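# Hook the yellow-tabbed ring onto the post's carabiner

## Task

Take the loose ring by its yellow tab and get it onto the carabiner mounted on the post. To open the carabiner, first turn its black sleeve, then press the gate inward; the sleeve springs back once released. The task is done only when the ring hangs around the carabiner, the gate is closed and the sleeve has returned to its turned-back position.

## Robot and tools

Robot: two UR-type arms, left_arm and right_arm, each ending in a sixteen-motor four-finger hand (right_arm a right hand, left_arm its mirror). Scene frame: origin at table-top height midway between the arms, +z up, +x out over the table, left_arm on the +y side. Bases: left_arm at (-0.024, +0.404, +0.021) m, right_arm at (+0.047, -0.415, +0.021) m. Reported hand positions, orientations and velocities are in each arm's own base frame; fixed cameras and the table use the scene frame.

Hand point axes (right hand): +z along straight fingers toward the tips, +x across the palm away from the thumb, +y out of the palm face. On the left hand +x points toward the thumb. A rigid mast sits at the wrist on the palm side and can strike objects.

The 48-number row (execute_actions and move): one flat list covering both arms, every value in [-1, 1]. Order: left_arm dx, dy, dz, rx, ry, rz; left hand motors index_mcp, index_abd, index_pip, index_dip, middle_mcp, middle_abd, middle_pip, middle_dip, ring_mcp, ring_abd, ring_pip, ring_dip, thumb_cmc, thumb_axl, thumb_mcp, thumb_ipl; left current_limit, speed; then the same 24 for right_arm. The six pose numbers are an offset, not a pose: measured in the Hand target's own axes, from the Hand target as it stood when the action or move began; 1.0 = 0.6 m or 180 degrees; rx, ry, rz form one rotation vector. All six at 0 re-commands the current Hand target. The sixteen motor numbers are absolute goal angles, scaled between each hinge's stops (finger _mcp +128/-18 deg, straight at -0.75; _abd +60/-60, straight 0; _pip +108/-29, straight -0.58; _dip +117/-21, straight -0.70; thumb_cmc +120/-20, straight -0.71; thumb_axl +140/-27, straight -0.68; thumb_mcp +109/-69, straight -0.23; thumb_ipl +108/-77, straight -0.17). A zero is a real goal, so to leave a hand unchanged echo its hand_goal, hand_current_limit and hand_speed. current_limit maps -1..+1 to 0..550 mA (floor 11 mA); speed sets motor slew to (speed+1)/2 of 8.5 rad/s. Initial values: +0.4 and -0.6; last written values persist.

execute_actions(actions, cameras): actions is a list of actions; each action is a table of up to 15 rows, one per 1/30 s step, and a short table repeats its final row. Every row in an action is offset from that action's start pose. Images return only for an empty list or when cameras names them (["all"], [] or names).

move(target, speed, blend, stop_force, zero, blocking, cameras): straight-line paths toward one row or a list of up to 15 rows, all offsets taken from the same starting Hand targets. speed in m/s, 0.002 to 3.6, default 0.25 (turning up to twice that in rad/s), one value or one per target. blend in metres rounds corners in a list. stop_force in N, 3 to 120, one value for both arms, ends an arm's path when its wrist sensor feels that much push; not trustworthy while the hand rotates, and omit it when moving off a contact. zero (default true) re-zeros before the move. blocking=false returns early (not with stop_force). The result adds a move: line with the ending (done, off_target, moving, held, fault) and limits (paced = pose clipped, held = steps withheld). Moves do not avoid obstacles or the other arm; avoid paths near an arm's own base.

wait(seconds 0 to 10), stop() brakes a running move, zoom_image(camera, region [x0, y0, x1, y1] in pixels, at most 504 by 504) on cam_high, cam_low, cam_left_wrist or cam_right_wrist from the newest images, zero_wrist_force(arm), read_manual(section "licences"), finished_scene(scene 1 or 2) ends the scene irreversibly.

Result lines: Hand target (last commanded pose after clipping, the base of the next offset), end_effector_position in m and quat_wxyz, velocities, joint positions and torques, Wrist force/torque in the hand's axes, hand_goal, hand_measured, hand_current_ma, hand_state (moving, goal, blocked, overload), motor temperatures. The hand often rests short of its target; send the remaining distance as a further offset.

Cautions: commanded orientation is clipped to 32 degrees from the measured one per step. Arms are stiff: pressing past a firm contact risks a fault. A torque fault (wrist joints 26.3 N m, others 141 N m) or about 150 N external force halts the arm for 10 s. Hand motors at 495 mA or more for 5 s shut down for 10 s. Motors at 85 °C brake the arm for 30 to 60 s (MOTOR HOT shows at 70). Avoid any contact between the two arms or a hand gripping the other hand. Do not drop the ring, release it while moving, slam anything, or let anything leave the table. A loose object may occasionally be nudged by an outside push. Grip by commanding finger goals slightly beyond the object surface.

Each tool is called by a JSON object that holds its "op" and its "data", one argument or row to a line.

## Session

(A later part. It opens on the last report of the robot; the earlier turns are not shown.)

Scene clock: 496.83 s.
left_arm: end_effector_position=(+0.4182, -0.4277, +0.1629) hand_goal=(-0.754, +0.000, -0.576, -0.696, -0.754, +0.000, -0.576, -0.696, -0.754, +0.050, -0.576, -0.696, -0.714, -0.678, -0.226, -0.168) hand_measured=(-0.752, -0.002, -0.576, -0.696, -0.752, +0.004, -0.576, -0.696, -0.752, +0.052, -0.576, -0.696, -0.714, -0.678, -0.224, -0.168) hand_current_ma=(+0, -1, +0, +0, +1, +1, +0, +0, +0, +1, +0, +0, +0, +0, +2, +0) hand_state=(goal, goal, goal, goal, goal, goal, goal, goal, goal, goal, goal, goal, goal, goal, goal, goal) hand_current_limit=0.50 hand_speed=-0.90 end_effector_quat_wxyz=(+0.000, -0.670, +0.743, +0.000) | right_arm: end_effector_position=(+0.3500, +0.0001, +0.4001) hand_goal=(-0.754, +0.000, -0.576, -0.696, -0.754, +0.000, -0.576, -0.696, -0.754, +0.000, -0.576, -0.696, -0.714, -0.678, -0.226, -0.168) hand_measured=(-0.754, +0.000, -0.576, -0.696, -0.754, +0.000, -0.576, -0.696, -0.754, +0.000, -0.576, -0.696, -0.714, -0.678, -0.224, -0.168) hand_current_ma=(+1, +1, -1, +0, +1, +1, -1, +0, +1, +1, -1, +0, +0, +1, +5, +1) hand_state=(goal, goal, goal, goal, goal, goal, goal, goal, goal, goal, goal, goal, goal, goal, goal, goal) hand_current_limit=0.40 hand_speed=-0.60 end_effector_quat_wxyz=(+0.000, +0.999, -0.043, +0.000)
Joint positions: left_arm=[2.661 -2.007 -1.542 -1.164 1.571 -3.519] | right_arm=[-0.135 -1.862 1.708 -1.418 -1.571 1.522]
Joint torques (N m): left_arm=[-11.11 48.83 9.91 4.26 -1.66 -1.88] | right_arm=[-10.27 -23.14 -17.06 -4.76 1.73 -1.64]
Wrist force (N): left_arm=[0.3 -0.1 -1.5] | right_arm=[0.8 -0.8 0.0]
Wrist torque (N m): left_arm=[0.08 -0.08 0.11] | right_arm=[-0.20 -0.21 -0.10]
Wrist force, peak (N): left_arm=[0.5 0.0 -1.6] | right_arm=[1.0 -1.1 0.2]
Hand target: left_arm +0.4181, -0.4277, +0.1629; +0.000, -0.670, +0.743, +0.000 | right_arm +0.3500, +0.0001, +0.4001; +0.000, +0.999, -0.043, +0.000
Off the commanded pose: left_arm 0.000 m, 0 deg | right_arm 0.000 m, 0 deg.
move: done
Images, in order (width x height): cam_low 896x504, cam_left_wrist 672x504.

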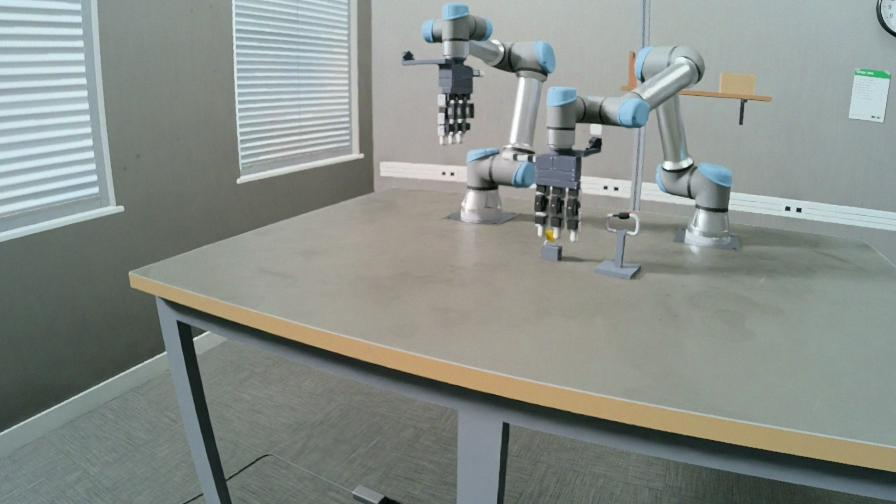

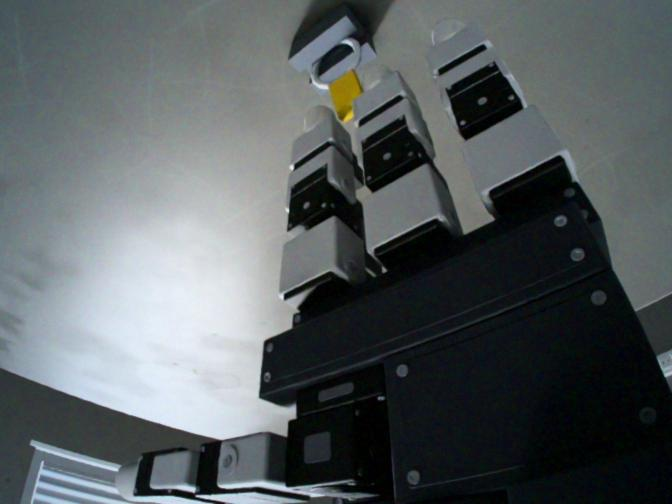

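{"op": "move", "data": {
  "target": [0,0,0,0,0,0,-0.754,0.05,-0.576,-0.696,-0.754,-0.05,-0.576,-0.696,-0.754,0.05,-0.576,-0.696,-0.714,-0.678,-0.226,-0.168,0.3,-0.93,0,0,0,0,0,0,-0.754,0,-0.576,-0.696,-0.754,0,-0.576,-0.696,-0.754,0,-0.576,-0.696,-0.714,-0.678,-0.226,-0.168,0.4,-0.6],
  "speed": 0.02,
  "cameras": ["cam_left_wrist","cam_low"]
}}

{"op": "zoom_image", "data": {
  "camera": "cam_left_wrist",
  "region": [280, 30, 400, 150]
}}

{"op": "zoom_image", "data": {
  "camera": "cam_low",
  "region": [530, 220, 590, 265]
}}

Scene clock: 524.63 s.
left_arm: end_effector_position=(+0.4181, -0.4277, +0.1629) hand_goal=(-0.754, +0.050, -0.576, -0.696, -0.754, -0.050, -0.576, -0.696, -0.754, +0.050, -0.576, -0.696, -0.714, -0.678, -0.226, -0.168) hand_measured=(-0.752, +0.028, -0.576, -0.696, -0.752, -0.026, -0.576, -0.696, -0.752, +0.052, -0.576, -0.696, -0.714, -0.678, -0.224, -0.168) hand_current_ma=(+0, -26, +0, +0, +1, +29, +0, +0, +0, +1, +0, +0, +0, +0, +2, +0) hand_state=(goal, blocked, goal, goal, goal, blocked, goal, goal, goal, goal, goal, goal, goal, goal, goal, goal) hand_current_limit=0.30 hand_speed=-0.93 end_effector_quat_wxyz=(+0.000, -0.670, +0.743, +0.000) | right_arm: end_effector_position=(+0.3500, +0.0001, +0.4001) hand_goal=(-0.754, +0.000, -0.576, -0.696, -0.754, +0.000, -0.576, -0.696, -0.754, +0.000, -0.576, -0.696, -0.714, -0.678, -0.226, -0.168) hand_measured=(-0.754, +0.000, -0.576, -0.696, -0.754, +0.000, -0.576, -0.696, -0.754, +0.000, -0.576, -0.696, -0.714, -0.678, -0.224, -0.168) hand_current_ma=(+1, +1, -1, +0, +1, +1, -1, +0, +1, +1, -1, +0, +0, +1, +5, +1) hand_state=(goal, goal, goal, goal, goal, goal, goal, goal, goal, goal, goal, goal, goal, goal, goal, goal) hand_current_limit=0.40 hand_speed=-0.60 end_effector_quat_wxyz=(+0.000, +0.999, -0.043, +0.000)
Joint positions: left_arm=[2.661 -2.006 -1.542 -1.163 1.571 -3.519] | right_arm=[-0.135 -1.862 1.708 -1.418 -1.571 1.522]
Joint torques (N m): left_arm=[-11.04 48.74 7.82 4.48 -1.52 -2.02] | right_arm=[-10.95 -23.76 -17.7 -4.67 1.77 -1.52]
Wrist force (N): left_arm=[0.1 0.3 -1.3] | right_arm=[0.9 -0.8 -0.2]
Wrist torque (N m): left_arm=[0.12 -0.06 0.09] | right_arm=[-0.18 -0.21 -0.10]
Wrist force, peak (N): left_arm=[0.2 0.2 -1.6] | right_arm=[0.9 -1.3 0.1]
Hand target: left_arm +0.4181, -0.4277, +0.1629; +0.000, -0.670, +0.743, +0.000 | right_arm +0.3500, +0.0001, +0.4001; +0.000, +0.999, -0.043, +0.000
Off the commanded pose: left_arm 0.000 m, 0 deg | right_arm 0.000 m, 0 deg.
move: done
Images, in order (width x height): cam_low 896x504, cam_left_wrist 672x504.

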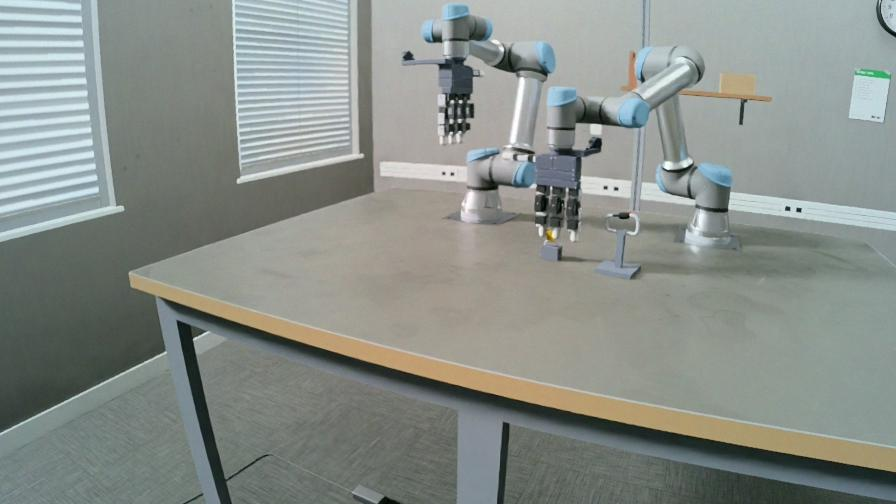

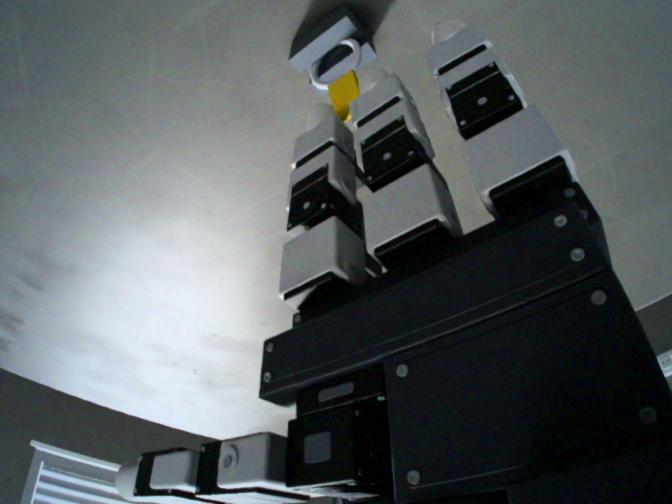

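Scaled by 4.200 from the camera's 672x504 image, which has a finer 960x720 frame.

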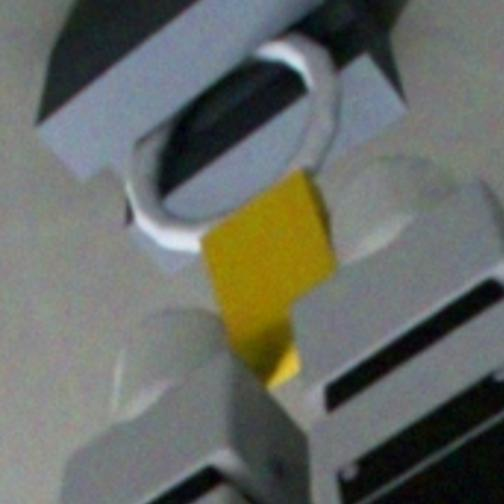

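Scaled by 8.400 from the camera's 896x504 image, which has a finer 1280x720 frame.

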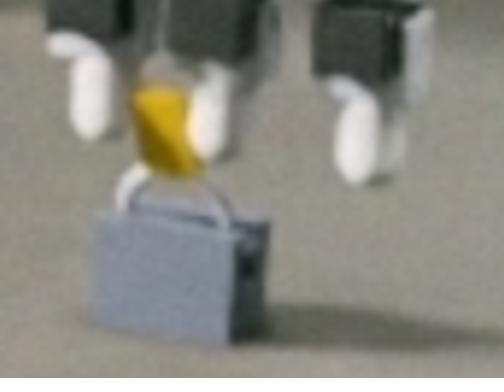

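{"op": "move", "data": {
  "target": [0,0,0,0,0,0,-0.754,0.2,-0.576,-0.696,-0.754,-0.2,-0.576,-0.696,-0.754,0.05,-0.576,-0.696,-0.714,-0.678,-0.226,-0.168,0.5,-0.9,0,0,0,0,0,0,-0.754,0,-0.576,-0.696,-0.754,0,-0.576,-0.696,-0.754,0,-0.576,-0.696,-0.714,-0.678,-0.226,-0.168,0.4,-0.6],
  "speed": 0.02
}}

{"op": "move", "data": {
  "target": [0,0,-0.1,0,0,0,-0.754,0.2,-0.576,-0.696,-0.754,-0.2,-0.576,-0.696,-0.754,0.05,-0.576,-0.696,-0.714,-0.678,-0.226,-0.168,0.5,-0.9,0,0,0,0,0,0,-0.754,0,-0.576,-0.696,-0.754,0,-0.576,-0.696,-0.754,0,-0.576,-0.696,-0.714,-0.678,-0.226,-0.168,0.4,-0.6],
  "speed": 0.04,
  "cameras": ["cam_left_wrist","cam_low"]
}}

{"op": "zoom_image", "data": {
  "camera": "cam_left_wrist",
  "region": [280, 0, 400, 120]
}}

{"op": "zoom_image", "data": {
  "camera": "cam_low",
  "region": [530, 190, 590, 250]
}}

Scene clock: 539.47 s.
left_arm: end_effector_position=(+0.4181, -0.4277, +0.1629) hand_goal=(-0.754, +0.200, -0.576, -0.696, -0.754, -0.200, -0.576, -0.696, -0.754, +0.050, -0.576, -0.696, -0.714, -0.678, -0.226, -0.168) hand_measured=(-0.752, +0.044, -0.576, -0.696, -0.752, -0.028, -0.576, -0.696, -0.752, +0.052, -0.576, -0.696, -0.714, -0.678, -0.224, -0.168) hand_current_ma=(+0, -413, +0, +0, +1, +412, +0, +0, +0, +1, +0, +0, +0, +0, +2, +0) hand_state=(goal, blocked, goal, goal, goal, blocked, goal, goal, goal, goal, goal, goal, goal, goal, goal, goal) hand_current_limit=0.50 hand_speed=-0.90 end_effector_quat_wxyz=(+0.000, -0.670, +0.743, +0.000) | right_arm: end_effector_position=(+0.3500, +0.0001, +0.4001) hand_goal=(-0.754, +0.000, -0.576, -0.696, -0.754, +0.000, -0.576, -0.696, -0.754, +0.000, -0.576, -0.696, -0.714, -0.678, -0.226, -0.168) hand_measured=(-0.754, +0.000, -0.576, -0.696, -0.754, +0.000, -0.576, -0.696, -0.754, +0.000, -0.576, -0.696, -0.714, -0.678, -0.224, -0.168) hand_current_ma=(+1, +1, -1, +0, +1, +1, -1, +0, +1, +1, -1, +0, +0, +1, +5, +1) hand_state=(goal, goal, goal, goal, goal, goal, goal, goal, goal, goal, goal, goal, goal, goal, goal, goal) hand_current_limit=0.40 hand_speed=-0.60 end_effector_quat_wxyz=(+0.000, +0.999, -0.043, +0.000)
Joint positions: left_arm=[2.661 -2.006 -1.542 -1.163 1.571 -3.519] | right_arm=[-0.135 -1.862 1.708 -1.418 -1.571 1.522]
Joint torques (N m): left_arm=[-10.82 48.77 7.46 4.51 -1.47 -1.87] | right_arm=[-10.74 -22.38 -17.51 -4.69 1.87 -1.53]
Wrist force (N): left_arm=[0.1 0.1 -1.1] | right_arm=[1.0 -1.0 0.0]
Wrist torque (N m): left_arm=[0.07 -0.05 0.09] | right_arm=[-0.22 -0.23 -0.10]
Wrist force, peak (N): left_arm=[0.0 -0.2 -1.6] | right_arm=[1.2 -1.1 0.1]
Hand target: left_arm +0.4181, -0.4277, +0.1629; +0.000, -0.670, +0.743, +0.000 | right_arm +0.3500, +0.0001, +0.4001; +0.000, +0.999, -0.043, +0.000
Off the commanded pose: left_arm 0.000 m, 0 deg | right_arm 0.000 m, 0 deg.
move: done

Scene clock: 541.47 s.
left_arm: end_effector_position=(+0.4181, -0.4277, +0.2228) hand_goal=(-0.754, +0.200, -0.576, -0.696, -0.754, -0.200, -0.576, -0.696, -0.754, +0.050, -0.576, -0.696, -0.714, -0.678, -0.226, -0.168) hand_measured=(-0.752, +0.044, -0.576, -0.696, -0.752, -0.028, -0.576, -0.696, -0.752, +0.052, -0.576, -0.696, -0.714, -0.678, -0.224, -0.168) hand_current_ma=(+0, -412, +0, +0, +1, +412, +0, +0, +0, +1, +0, +0, +0, +0, +2, +0) hand_state=(goal, blocked, goal, goal, goal, blocked, goal, goal, goal, goal, goal, goal, goal, goal, goal, goal) hand_current_limit=0.50 hand_speed=-0.90 end_effector_quat_wxyz=(+0.000, -0.670, +0.743, +0.000) | right_arm: end_effector_position=(+0.3500, +0.0001, +0.4001) hand_goal=(-0.754, +0.000, -0.576, -0.696, -0.754, +0.000, -0.576, -0.696, -0.754, +0.000, -0.576, -0.696, -0.714, -0.678, -0.226, -0.168) hand_measured=(-0.754, +0.000, -0.576, -0.696, -0.754, +0.000, -0.576, -0.696, -0.754, +0.000, -0.576, -0.696, -0.714, -0.678, -0.224, -0.168) hand_current_ma=(+1, +1, -1, +0, +1, +1, -1, +0, +1, +1, -1, +0, +0, +1, +5, +1) hand_state=(goal, goal, goal, goal, goal, goal, goal, goal, goal, goal, goal, goal, goal, goal, goal, goal) hand_current_limit=0.40 hand_speed=-0.60 end_effector_quat_wxyz=(+0.000, +0.999, -0.043, +0.000)
Joint positions: left_arm=[2.661 -1.96 -1.449 -1.304 1.571 -3.519] | right_arm=[-0.135 -1.862 1.708 -1.418 -1.571 1.522]
Joint torques (N m): left_arm=[-5.8 48.36 34.3 0.99 -0.9 -1.12] | right_arm=[-9.96 -23.22 -17.3 -4.73 1.64 -1.42]
Wrist force (N): left_arm=[0.2 0.3 -1.0] | right_arm=[1.0 -0.8 0.0]
Wrist torque (N m): left_arm=[0.08 -0.06 0.10] | right_arm=[-0.20 -0.23 -0.09]
Wrist force, peak (N): left_arm=[0.1 0.3 -1.7] | right_arm=[1.1 -1.0 -0.1]
Hand target: left_arm +0.4181, -0.4277, +0.2229; +0.000, -0.670, +0.743, +0.000 | right_arm +0.3500, +0.0001, +0.4001; +0.000, +0.999, -0.043, +0.000
Off the commanded pose: left_arm 0.000 m, 0 deg | right_arm 0.000 m, 0 deg.
move: done
Images, in order (width x height): cam_low 896x504, cam_left_wrist 672x504.

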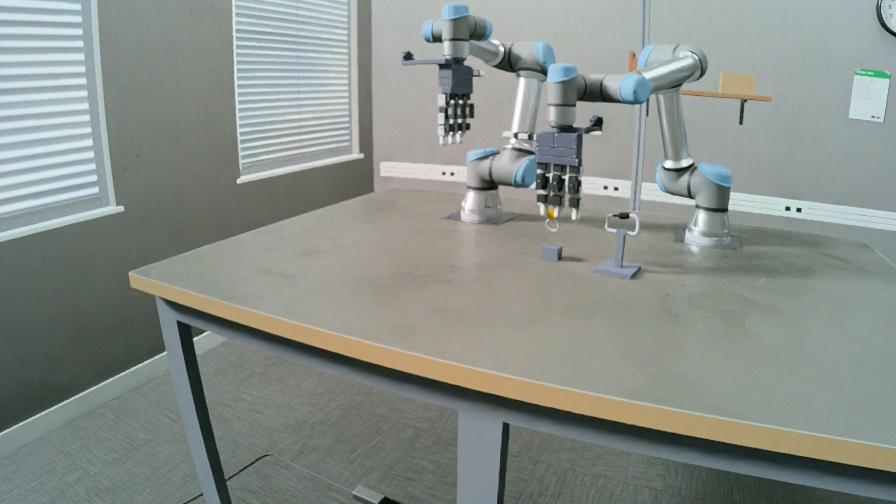

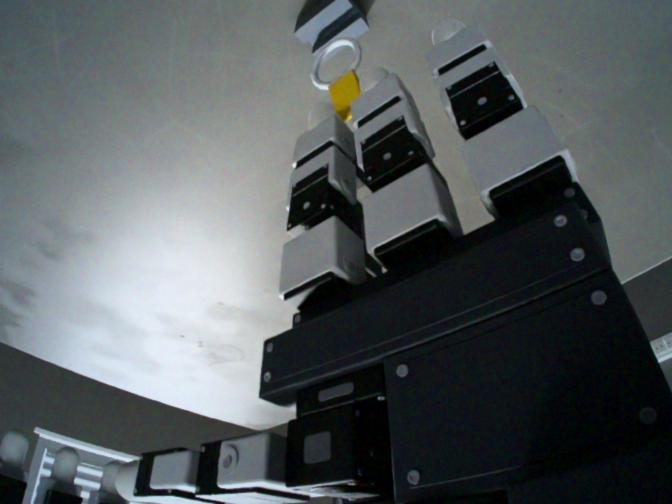

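Scaled by 4.200 from the camera's 672x504 image, which has a finer 960x720 frame.

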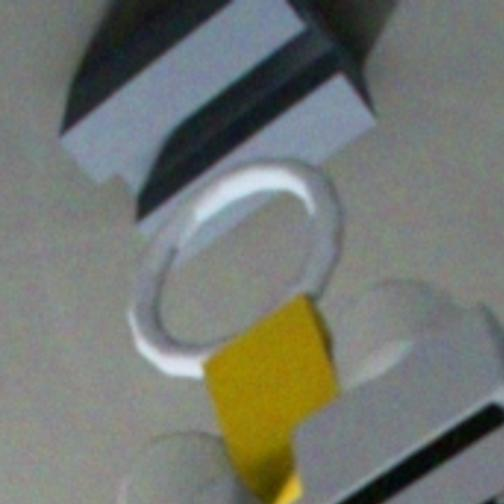

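Scaled by 8.400 from the camera's 896x504 image, which has a finer 1280x720 frame.

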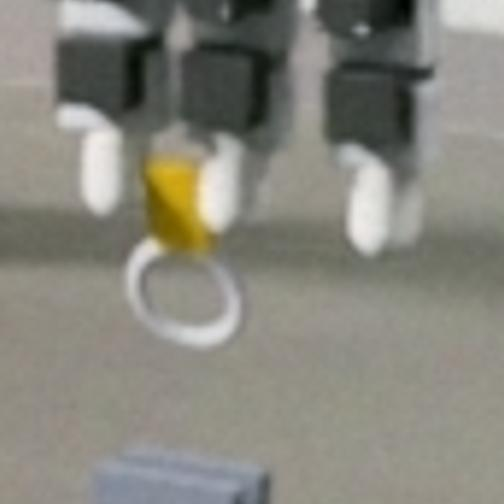

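{"op": "move", "data": {
  "target": [
    [0,0,-0.295,0,0,0,-0.754,0.2,-0.576,-0.696,-0.754,-0.2,-0.576,-0.696,-0.754,0.05,-0.576,-0.696,-0.714,-0.678,-0.226,-0.168,0.5,-0.9,0,0,0,0,0,0,-0.754,0,-0.576,-0.696,-0.754,0,-0.576,-0.696,-0.754,0,-0.576,-0.696,-0.714,-0.678,-0.226,-0.168,0.4,-0.6],
    [-0.615,0.0112,-0.295,0,0,0,-0.754,0.2,-0.576,-0.696,-0.754,-0.2,-0.576,-0.696,-0.754,0.05,-0.576,-0.696,-0.714,-0.678,-0.226,-0.168,0.5,-0.9,0,0,0,0,0,0,-0.754,0,-0.576,-0.696,-0.754,0,-0.576,-0.696,-0.754,0,-0.576,-0.696,-0.714,-0.678,-0.226,-0.168,0.4,-0.6],
    [-0.615,0.0112,-0.128,0,0,0,-0.754,0.2,-0.576,-0.696,-0.754,-0.2,-0.576,-0.696,-0.754,0.05,-0.576,-0.696,-0.714,-0.678,-0.226,-0.168,0.5,-0.9,0,0,0,0,0,0,-0.754,0,-0.576,-0.696,-0.754,0,-0.576,-0.696,-0.754,0,-0.576,-0.696,-0.714,-0.678,-0.226,-0.168,0.4,-0.6]
  ],
  "speed": 0.12,
  "blend": [0.04,0.04,0],
  "cameras": ["cam_left_wrist","cam_low","cam_high"]
}}

Scene clock: 625.57 s.
left_arm: end_effector_position=(+0.4496, -0.0600, +0.2998) hand_goal=(-0.754, +0.200, -0.576, -0.696, -0.754, -0.200, -0.576, -0.696, -0.754, +0.050, -0.576, -0.696, -0.714, -0.678, -0.226, -0.168) hand_measured=(-0.752, +0.044, -0.576, -0.696, -0.752, -0.028, -0.576, -0.696, -0.752, +0.052, -0.576, -0.696, -0.714, -0.678, -0.224, -0.168) hand_current_ma=(+0, -412, +0, +0, +1, +412, +0, +0, +0, +1, +0, +0, +0, +0, +2, +0) hand_state=(goal, blocked, goal, goal, goal, blocked, goal, goal, goal, goal, goal, goal, goal, goal, goal, goal) hand_current_limit=0.50 hand_speed=-0.90 end_effector_quat_wxyz=(+0.000, -0.670, +0.743, +0.000) | right_arm: end_effector_position=(+0.3500, +0.0001, +0.4001) hand_goal=(-0.754, +0.000, -0.576, -0.696, -0.754, +0.000, -0.576, -0.696, -0.754, +0.000, -0.576, -0.696, -0.714, -0.678, -0.226, -0.168) hand_measured=(-0.754, +0.000, -0.576, -0.696, -0.754, +0.000, -0.576, -0.696, -0.754, +0.000, -0.576, -0.696, -0.714, -0.678, -0.224, -0.168) hand_current_ma=(+1, +1, -1, +0, +1, +1, -1, +0, +1, +1, -1, +0, +0, +1, +5, +1) hand_state=(goal, goal, goal, goal, goal, goal, goal, goal, goal, goal, goal, goal, goal, goal, goal, goal) hand_current_limit=0.40 hand_speed=-0.60 end_effector_quat_wxyz=(+0.000, +0.999, -0.043, +0.000)
Joint positions: left_arm=[3.306 -1.651 -1.636 -1.425 1.571 -2.874] | right_arm=[-0.135 -1.862 1.708 -1.418 -1.571 1.522]
Joint torques (N m): left_arm=[12.92 20.77 7.6 4.58 -1.84 2.29] | right_arm=[-8.58 -22.88 -17.63 -4.65 1.84 -1.66]
Wrist force (N): left_arm=[0.1 0.3 -1.2] | right_arm=[1.1 -1.2 0.1]
Wrist torque (N m): left_arm=[0.12 -0.06 -0.05] | right_arm=[-0.25 -0.23 -0.10]
Wrist force, peak (N): left_arm=[0.0 0.2 -1.6] | right_arm=[1.1 -1.2 0.1]
Hand target: left_arm +0.4496, -0.0600, +0.2997; +0.000, -0.670, +0.743, +0.000 | right_arm +0.3500, +0.0001, +0.4001; +0.000, +0.999, -0.043, +0.000
Off the commanded pose: left_arm 0.000 m, 0 deg | right_arm 0.000 m, 0 deg.
move: done
Images, in order (width x height): cam_high 896x504, cam_low 896x504, cam_left_wrist 672x504.

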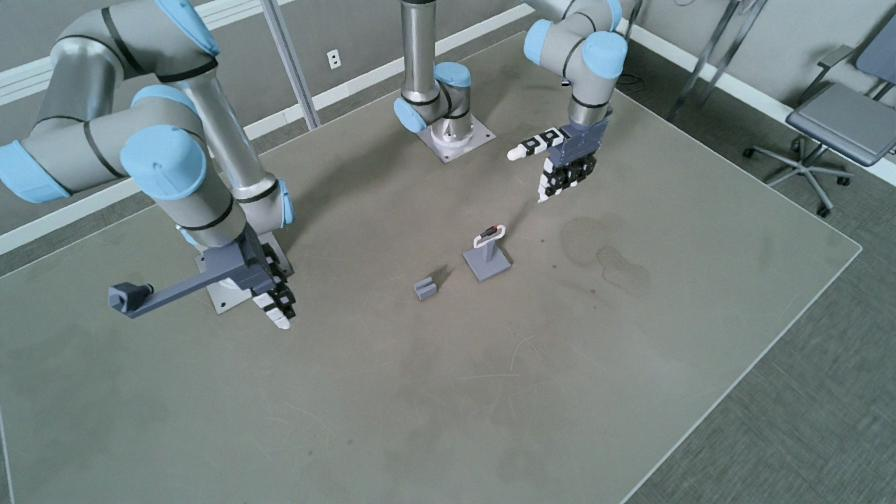

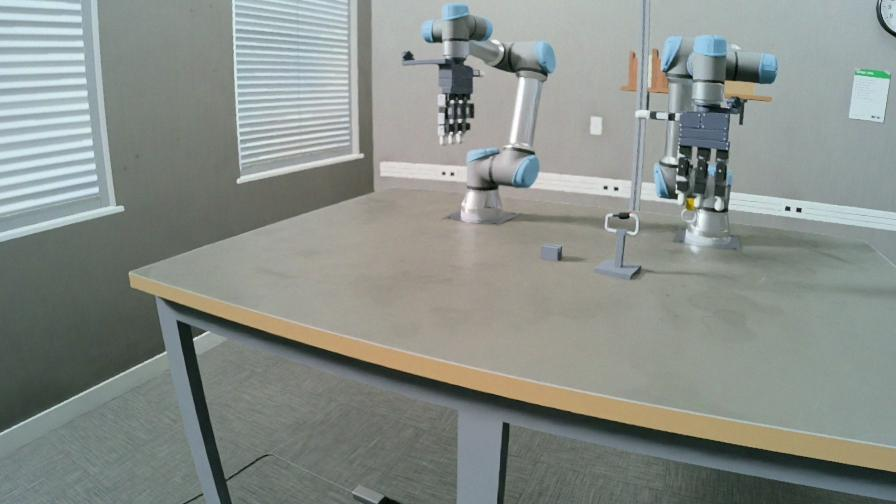

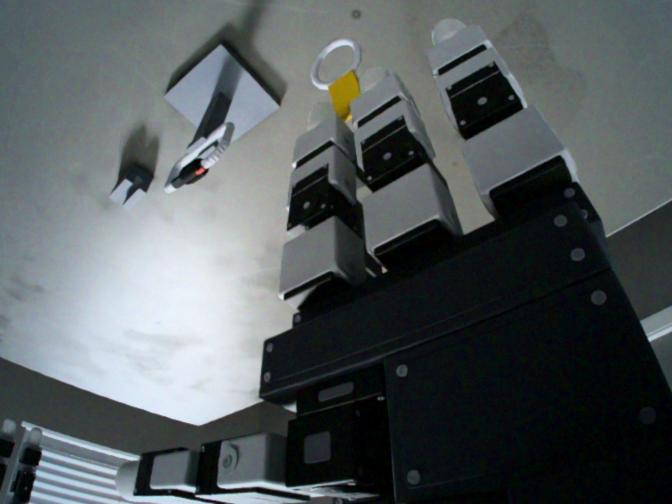

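{"op": "zoom_image", "data": {
  "camera": "cam_left_wrist",
  "region": [150, 30, 300, 210]
}}

{"op": "zoom_image", "data": {
  "camera": "cam_left_wrist",
  "region": [155, 110, 245, 200]
}}

{"op": "zoom_image", "data": {
  "camera": "cam_high",
  "region": [440, 210, 540, 290]
}}

{"op": "zoom_image", "data": {
  "camera": "cam_low",
  "region": [595, 200, 645, 245]
}}

Scaled by 2.800 from the camera's 672x504 image, which has a finer 960x720 frame.

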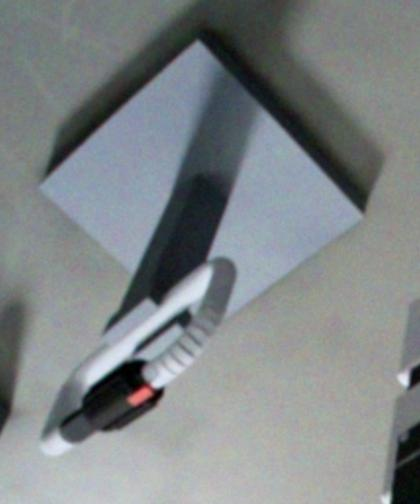

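Scaled by 5.600 from the camera's 672x504 image, which has a finer 960x720 frame.

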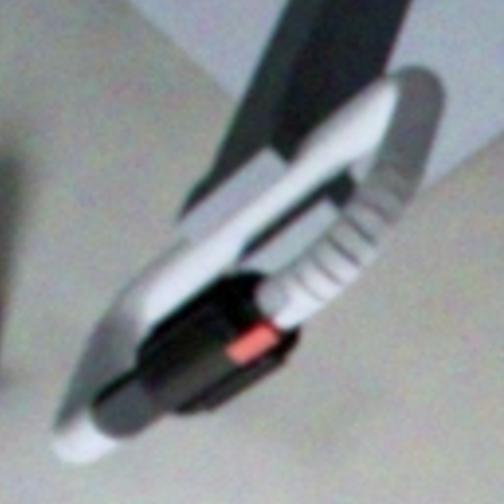

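Scaled by 5.040 from the camera's 896x504 image, which has a finer 1280x720 frame.

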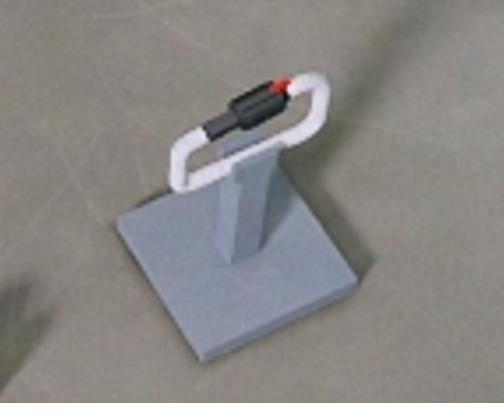

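Scaled by 10.080 from the camera's 896x504 image, which has a finer 1280x720 frame.

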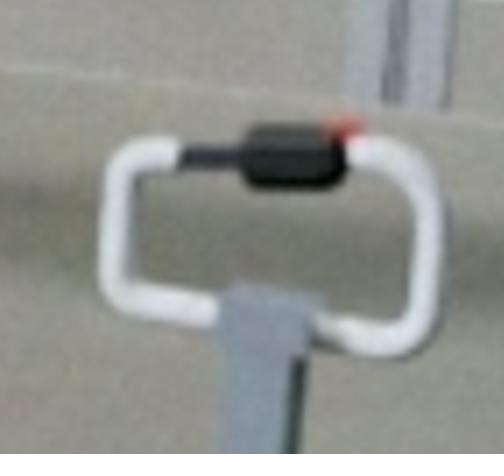

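{"op": "zoom_image", "data": {
  "camera": "cam_low",
  "region": [600, 160, 760, 290]
}}

{"op": "zoom_image", "data": {
  "camera": "cam_low",
  "region": [660, 170, 740, 230]
}}

Scaled by 3.150 from the camera's 896x504 image, which has a finer 1280x720 frame.

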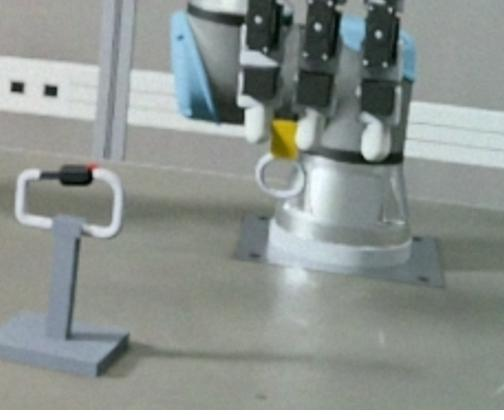

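Scaled by 6.300 from the camera's 896x504 image, which has a finer 1280x720 frame.

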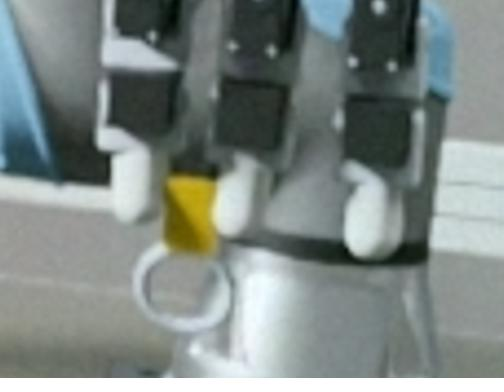

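{"op": "move", "data": {
  "target": [0.033,-0.1282,-0.0833,0,0,-0.4894,-0.754,0.2,-0.576,-0.696,-0.754,-0.2,-0.576,-0.696,-0.754,0.05,-0.576,-0.696,-0.714,-0.678,-0.226,-0.168,0.5,-0.9,0,0,0,0,0,0,-0.754,0,-0.576,-0.696,-0.754,0,-0.576,-0.696,-0.754,0,-0.576,-0.696,-0.714,-0.678,-0.226,-0.168,0.4,-0.6],
  "speed": 0.2,
  "cameras": ["cam_left_wrist","cam_low","cam_high"]
}}

Scene clock: 762.33 s.
left_arm: end_effector_position=(+0.5240, -0.0876, +0.3496) hand_goal=(-0.754, +0.200, -0.576, -0.696, -0.754, -0.200, -0.576, -0.696, -0.754, +0.050, -0.576, -0.696, -0.714, -0.678, -0.226, -0.168) hand_measured=(-0.752, +0.044, -0.576, -0.696, -0.752, -0.028, -0.576, -0.696, -0.752, +0.052, -0.576, -0.696, -0.714, -0.678, -0.224, -0.168) hand_current_ma=(+0, -412, +0, +0, +1, +412, +0, +0, +0, +1, +0, +0, +0, +0, +2, +0) hand_state=(goal, blocked, goal, goal, goal, blocked, goal, goal, goal, goal, goal, goal, goal, goal, goal, goal) hand_current_limit=0.50 hand_speed=-0.90 end_effector_quat_wxyz=(+0.000, +0.998, -0.069, +0.000) | right_arm: end_effector_position=(+0.3500, +0.0001, +0.4001) hand_goal=(-0.754, +0.000, -0.576, -0.696, -0.754, +0.000, -0.576, -0.696, -0.754, +0.000, -0.576, -0.696, -0.714, -0.678, -0.226, -0.168) hand_measured=(-0.754, +0.000, -0.576, -0.696, -0.754, +0.000, -0.576, -0.696, -0.754, +0.000, -0.576, -0.696, -0.714, -0.678, -0.224, -0.168) hand_current_ma=(+1, +1, -1, +0, +1, +1, -1, +0, +1, +1, -1, +0, +0, +1, +5, +1) hand_state=(goal, goal, goal, goal, goal, goal, goal, goal, goal, goal, goal, goal, goal, goal, goal, goal) hand_current_limit=0.40 hand_speed=-0.60 end_effector_quat_wxyz=(+0.000, +0.999, -0.043, +0.000)
Joint positions: left_arm=[3.404 -1.58 -1.583 -1.55 1.571 -4.313] | right_arm=[-0.135 -1.862 1.708 -1.418 -1.571 1.522]
Joint torques (N m): left_arm=[-10.93 32.37 9.23 1.05 1.82 -2.16] | right_arm=[-9.45 -22.44 -17.37 -5.02 1.81 -1.4]
Wrist force (N): left_arm=[0.3 0.1 -1.1] | right_arm=[0.8 -1.0 0.0]
Wrist torque (N m): left_arm=[0.07 -0.08 0.17] | right_arm=[-0.21 -0.20 -0.11]
Wrist force, peak (N): left_arm=[0.4 0.1 -1.5] | right_arm=[1.1 -1.1 0.0]
Hand target: left_arm +0.5241, -0.0876, +0.3497; +0.000, +0.998, -0.068, +0.000 | right_arm +0.3500, +0.0001, +0.4001; +0.000, +0.999, -0.043, +0.000
Off the commanded pose: left_arm 0.000 m, 0 deg | right_arm 0.000 m, 0 deg.
move: done
Images, in order (width x height): cam_high 896x504, cam_low 896x504, cam_left_wrist 672x504.

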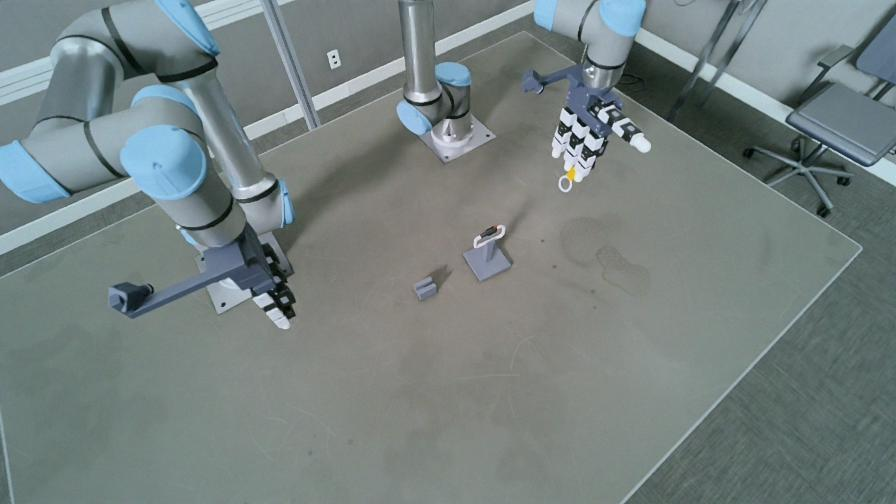

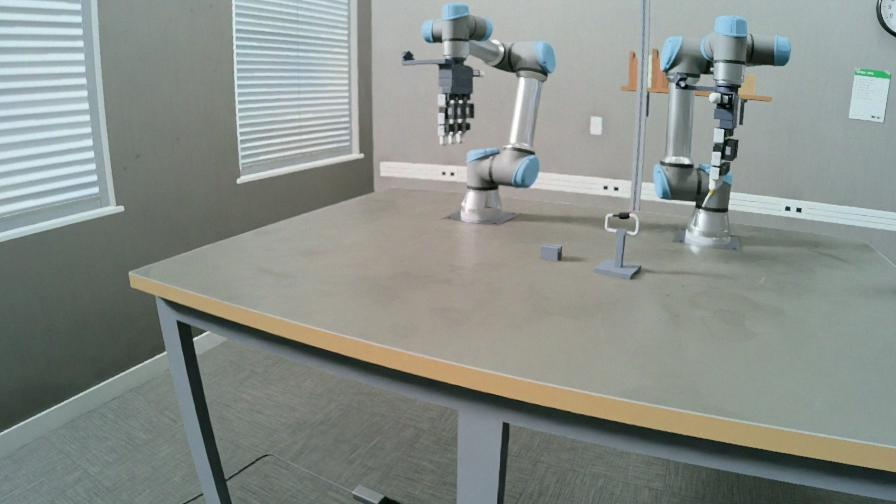

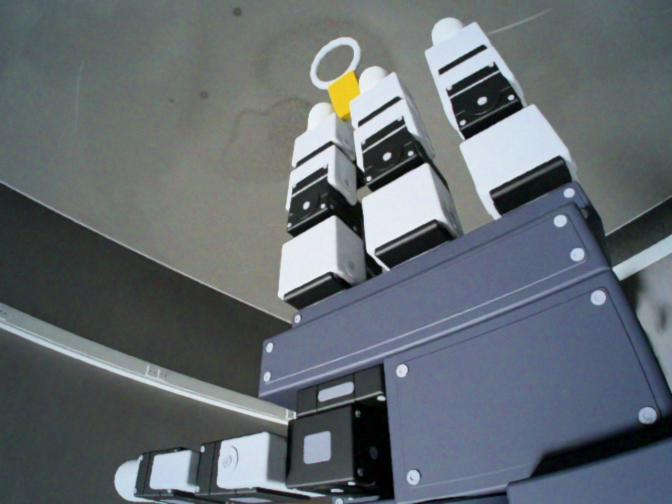

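{"op": "move", "data": {
  "target": [0,0,0,0,0,0,-0.754,0.2,-0.576,-0.696,-0.754,-0.2,-0.576,-0.696,-0.754,0.05,-0.576,-0.696,-0.714,-0.678,-0.226,-0.168,0.5,-0.9,0.027,-0.7365,0.1335,-0.01667,0,0.0137,-1.0,0,-0.52,-0.668,-0.754,0,-0.576,-0.696,-0.754,0,-0.576,-0.696,-0.714,-0.678,-0.226,-0.168,0.8,-0.75],
  "speed": 0.15,
  "cameras": ["cam_right_wrist","cam_low"]
}}

{"op": "zoom_image", "data": {
  "camera": "cam_low",
  "region": [580, 160, 660, 240]
}}

Scene clock: 792.77 s.
left_arm: end_effector_position=(+0.5241, -0.0876, +0.3497) hand_goal=(-0.754, +0.200, -0.576, -0.696, -0.754, -0.200, -0.576, -0.696, -0.754, +0.050, -0.576, -0.696, -0.714, -0.678, -0.226, -0.168) hand_measured=(-0.752, +0.044, -0.576, -0.696, -0.752, -0.028, -0.576, -0.696, -0.752, +0.052, -0.576, -0.696, -0.714, -0.678, -0.224, -0.168) hand_current_ma=(+0, -412, +0, +0, +1, +412, +0, +0, +0, +1, +0, +0, +0, +0, +2, +0) hand_state=(goal, blocked, goal, goal, goal, blocked, goal, goal, goal, goal, goal, goal, goal, goal, goal, goal) hand_current_limit=0.50 hand_speed=-0.90 end_effector_quat_wxyz=(+0.000, +0.998, -0.068, +0.000) | right_arm: end_effector_position=(+0.4043, +0.4389, +0.3200) hand_goal=(-1.000, +0.000, -0.520, -0.668, -0.754, +0.000, -0.576, -0.696, -0.754, +0.000, -0.576, -0.696, -0.714, -0.678, -0.226, -0.168) hand_measured=(-0.992, +0.000, -0.522, -0.670, -0.754, +0.000, -0.576, -0.696, -0.754, +0.000, -0.576, -0.696, -0.714, -0.678, -0.224, -0.168) hand_current_ma=(+23, +1, -3, -5, +1, +1, -1, +0, +1, +1, -1, +0, +0, +1, +5, +1) hand_state=(goal, goal, goal, goal, goal, goal, goal, goal, goal, goal, goal, goal, goal, goal, goal, goal) hand_current_limit=0.80 hand_speed=-0.75 end_effector_quat_wxyz=(+0.026, +0.998, -0.065, -0.001)
Joint positions: left_arm=[3.404 -1.58 -1.583 -1.55 1.571 -4.313] | right_arm=[0.687 -1.12 1.112 -1.525 -1.608 2.387]
Joint torques (N m): left_arm=[-10.47 32.07 11.16 1.08 1.72 -1.87] | right_arm=[12.01 -29.8 -31.54 -0.16 -1.52 1.93]
Wrist force (N): left_arm=[0.1 -0.2 -0.9] | right_arm=[1.2 -0.8 0.4]
Wrist torque (N m): left_arm=[0.02 -0.05 0.15] | right_arm=[-0.24 -0.27 -0.24]
Wrist force, peak (N): left_arm=[0.6 0.2 -1.4] | right_arm=[1.1 -1.9 0.3]
Hand target: left_arm +0.5241, -0.0876, +0.3497; +0.000, +0.998, -0.068, +0.000 | right_arm +0.4043, +0.4390, +0.3199; +0.026, +0.998, -0.065, -0.001
Off the commanded pose: left_arm 0.000 m, 0 deg | right_arm 0.000 m, 0 deg.
move: done
Images, in order (width x height): cam_low 896x504, cam_right_wrist 672x504.

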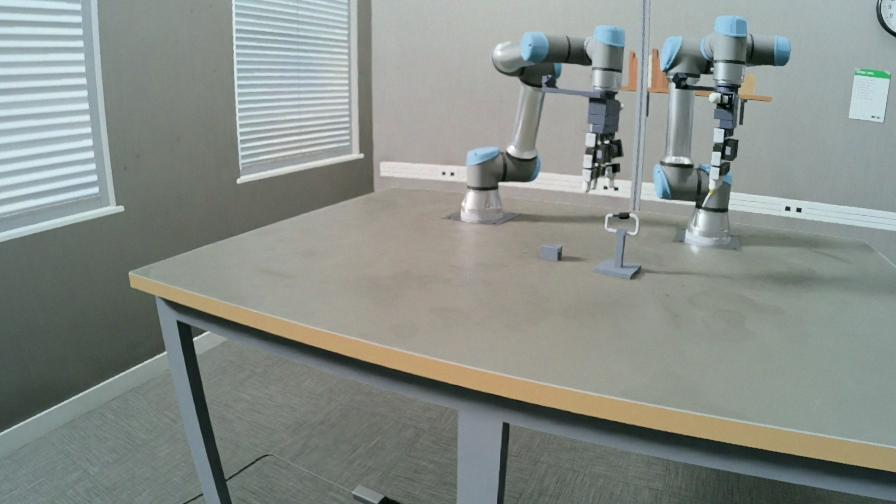

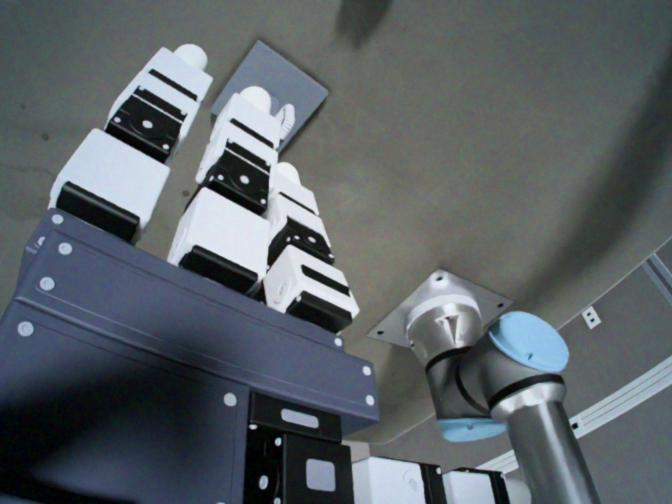

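Scaled by 6.300 from the camera's 896x504 image, which has a finer 1280x720 frame.

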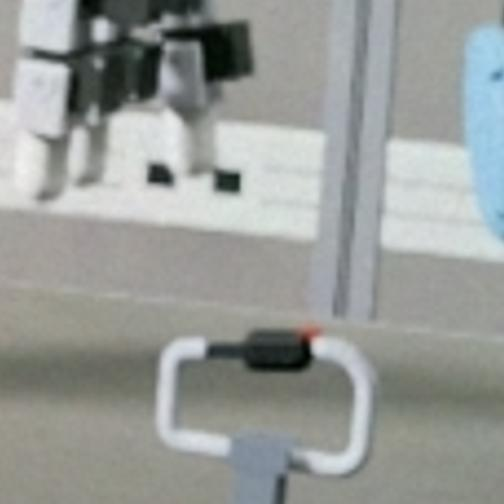

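{"op": "move", "data": {
  "target": [0,0,0,0,0,0,-0.754,0.2,-0.576,-0.696,-0.754,-0.2,-0.576,-0.696,-0.754,0.05,-0.576,-0.696,-0.714,-0.678,-0.226,-0.168,0.5,-0.9,-0.0005,-0.0547,0.0784,0,0,0,-1.0,0,-0.52,-0.668,-0.754,0,-0.576,-0.696,-0.754,0,-0.576,-0.696,-0.714,-0.678,-0.226,-0.168,0.8,-0.75],
  "speed": 0.08,
  "cameras": ["cam_high","cam_right_wrist","cam_low"]
}}

{"op": "zoom_image", "data": {
  "camera": "cam_low",
  "region": [600, 190, 650, 240]
}}

{"op": "zoom_image", "data": {
  "camera": "cam_high",
  "region": [450, 200, 530, 260]
}}

{"op": "zoom_image", "data": {
  "camera": "cam_right_wrist",
  "region": [200, 30, 350, 180]
}}

Scene clock: 838.80 s.
left_arm: end_effector_position=(+0.5241, -0.0876, +0.3497) hand_goal=(-0.754, +0.200, -0.576, -0.696, -0.754, -0.200, -0.576, -0.696, -0.754, +0.050, -0.576, -0.696, -0.714, -0.678, -0.226, -0.168) hand_measured=(-0.752, +0.044, -0.576, -0.696, -0.752, -0.028, -0.576, -0.696, -0.752, +0.052, -0.576, -0.696, -0.714, -0.678, -0.224, -0.168) hand_current_ma=(+0, -412, +0, +0, +1, +412, +0, +0, +0, +1, +0, +0, +0, +0, +2, +0) hand_state=(goal, blocked, goal, goal, goal, blocked, goal, goal, goal, goal, goal, goal, goal, goal, goal, goal) hand_current_limit=0.50 hand_speed=-0.90 end_effector_quat_wxyz=(+0.000, +0.998, -0.068, +0.000) | right_arm: end_effector_position=(+0.4080, +0.4689, +0.2714) hand_goal=(-1.000, +0.000, -0.520, -0.668, -0.754, +0.000, -0.576, -0.696, -0.754, +0.000, -0.576, -0.696, -0.714, -0.678, -0.226, -0.168) hand_measured=(-0.992, +0.000, -0.522, -0.670, -0.754, +0.000, -0.576, -0.696, -0.754, +0.000, -0.576, -0.696, -0.714, -0.678, -0.224, -0.168) hand_current_ma=(+23, +1, -3, -5, +1, +1, -1, +0, +1, +1, -1, +0, +0, +1, +5, +1) hand_state=(goal, goal, goal, goal, goal, goal, goal, goal, goal, goal, goal, goal, goal, goal, goal, goal) hand_current_limit=0.80 hand_speed=-0.75 end_effector_quat_wxyz=(+0.026, +0.998, -0.065, -0.001)
Joint positions: left_arm=[3.404 -1.58 -1.583 -1.55 1.571 -4.313] | right_arm=[0.716 -1.048 1.126 -1.61 -1.607 2.417]
Joint torques (N m): left_arm=[-10.49 31.55 12.5 1.17 1.82 -1.87] | right_arm=[11.19 -32.27 -28.47 -4.76 1.85 1.64]
Wrist force (N): left_arm=[0.0 0.1 -1.0] | right_arm=[1.0 -1.0 0.2]
Wrist torque (N m): left_arm=[0.06 -0.04 0.15] | right_arm=[-0.23 -0.23 -0.25]
Wrist force, peak (N): left_arm=[0.4 0.1 -1.3] | right_arm=[1.1 -1.2 0.7]
Hand target: left_arm +0.5241, -0.0876, +0.3497; +0.000, +0.998, -0.068, +0.000 | right_arm +0.4080, +0.4690, +0.2712; +0.026, +0.998, -0.065, -0.001
Off the commanded pose: left_arm 0.000 m, 0 deg | right_arm 0.000 m, 0 deg.
move: done
Images, in order (width x height): cam_high 896x504, cam_low 896x504, cam_right_wrist 672x504.

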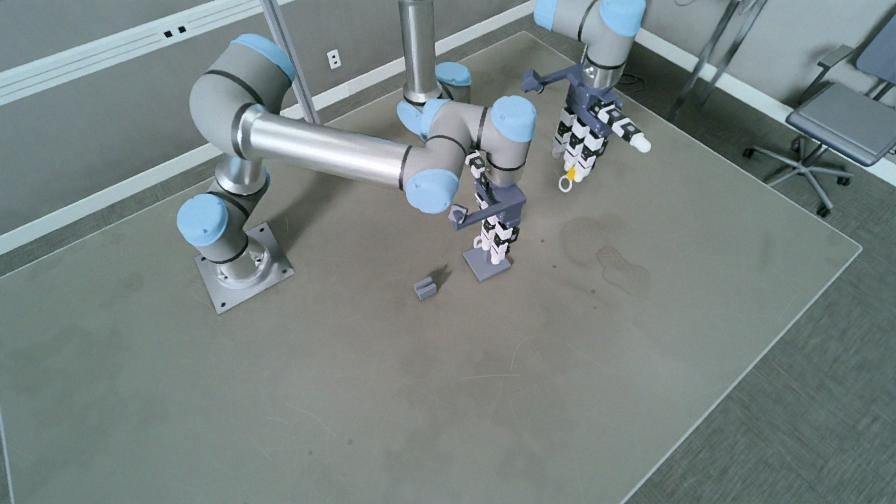

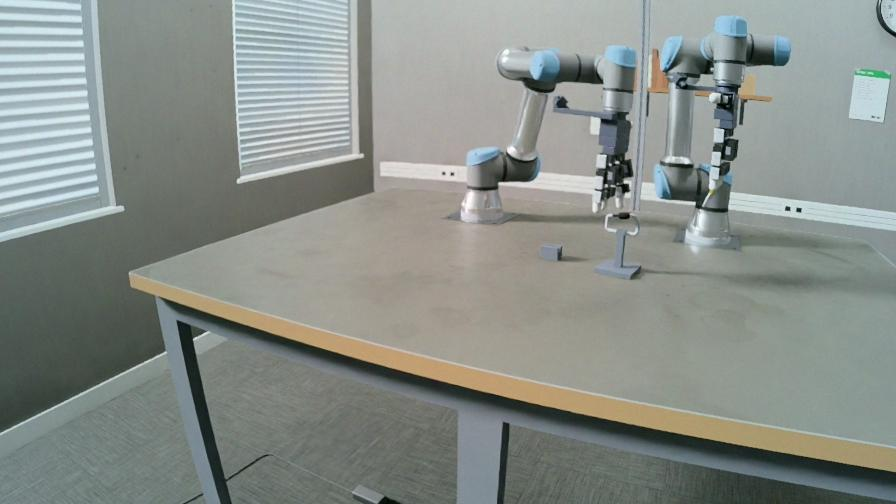

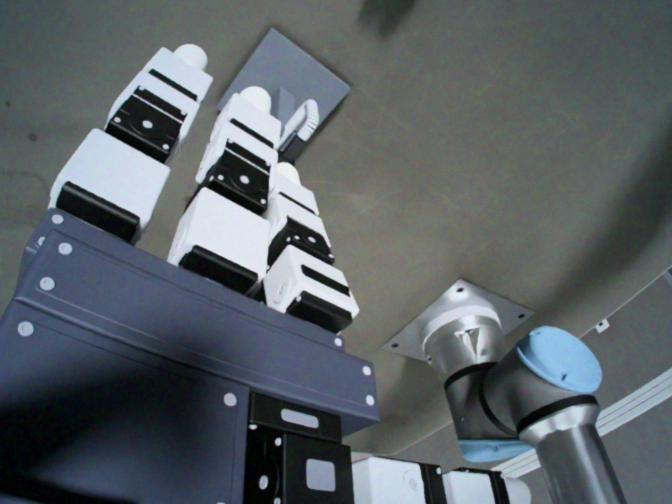

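Scaled by 10.080 from the camera's 896x504 image, which has a finer 1280x720 frame.

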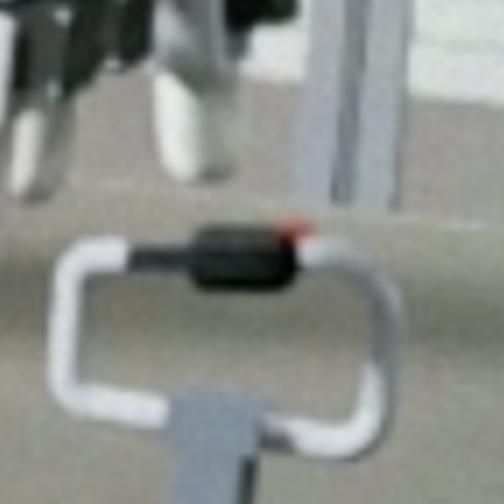

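Scaled by 6.300 from the camera's 896x504 image, which has a finer 1280x720 frame.

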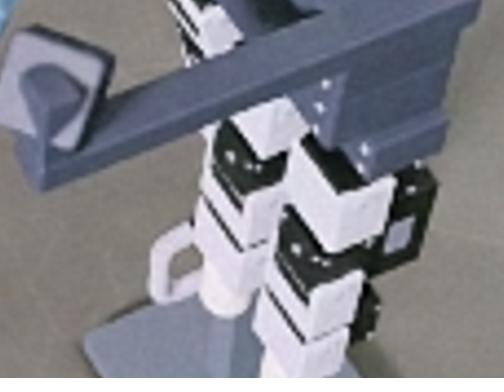

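Scaled by 3.360 from the camera's 672x504 image, which has a finer 960x720 frame.

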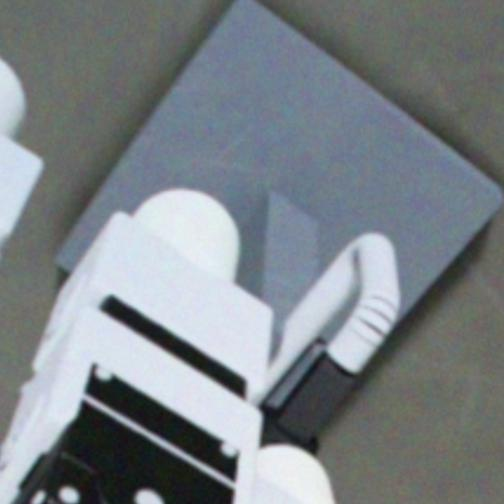

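{"op": "zoom_image", "data": {
  "camera": "cam_low",
  "region": [605, 195, 635, 225]
}}

Scaled by 16.800 from the camera's 896x504 image, which has a finer 1280x720 frame.

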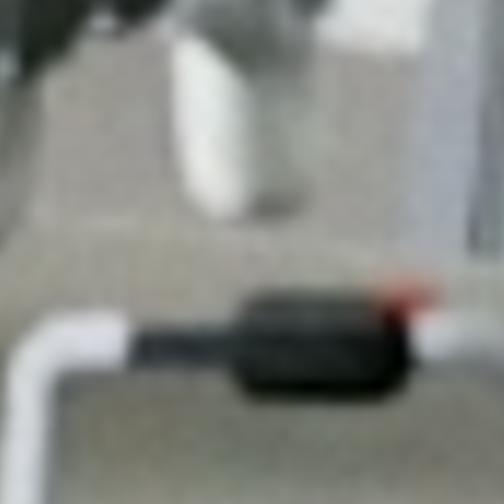

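{"op": "zoom_image", "data": {
  "camera": "cam_right_wrist",
  "region": [250, 90, 330, 210]
}}

Scaled by 4.200 from the camera's 672x504 image, which has a finer 960x720 frame.

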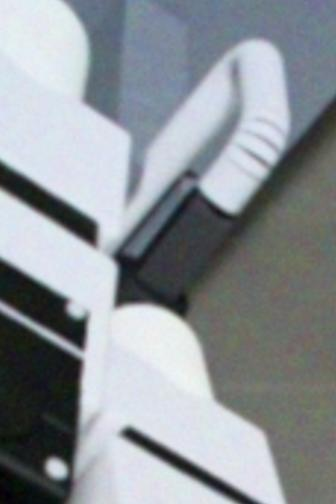

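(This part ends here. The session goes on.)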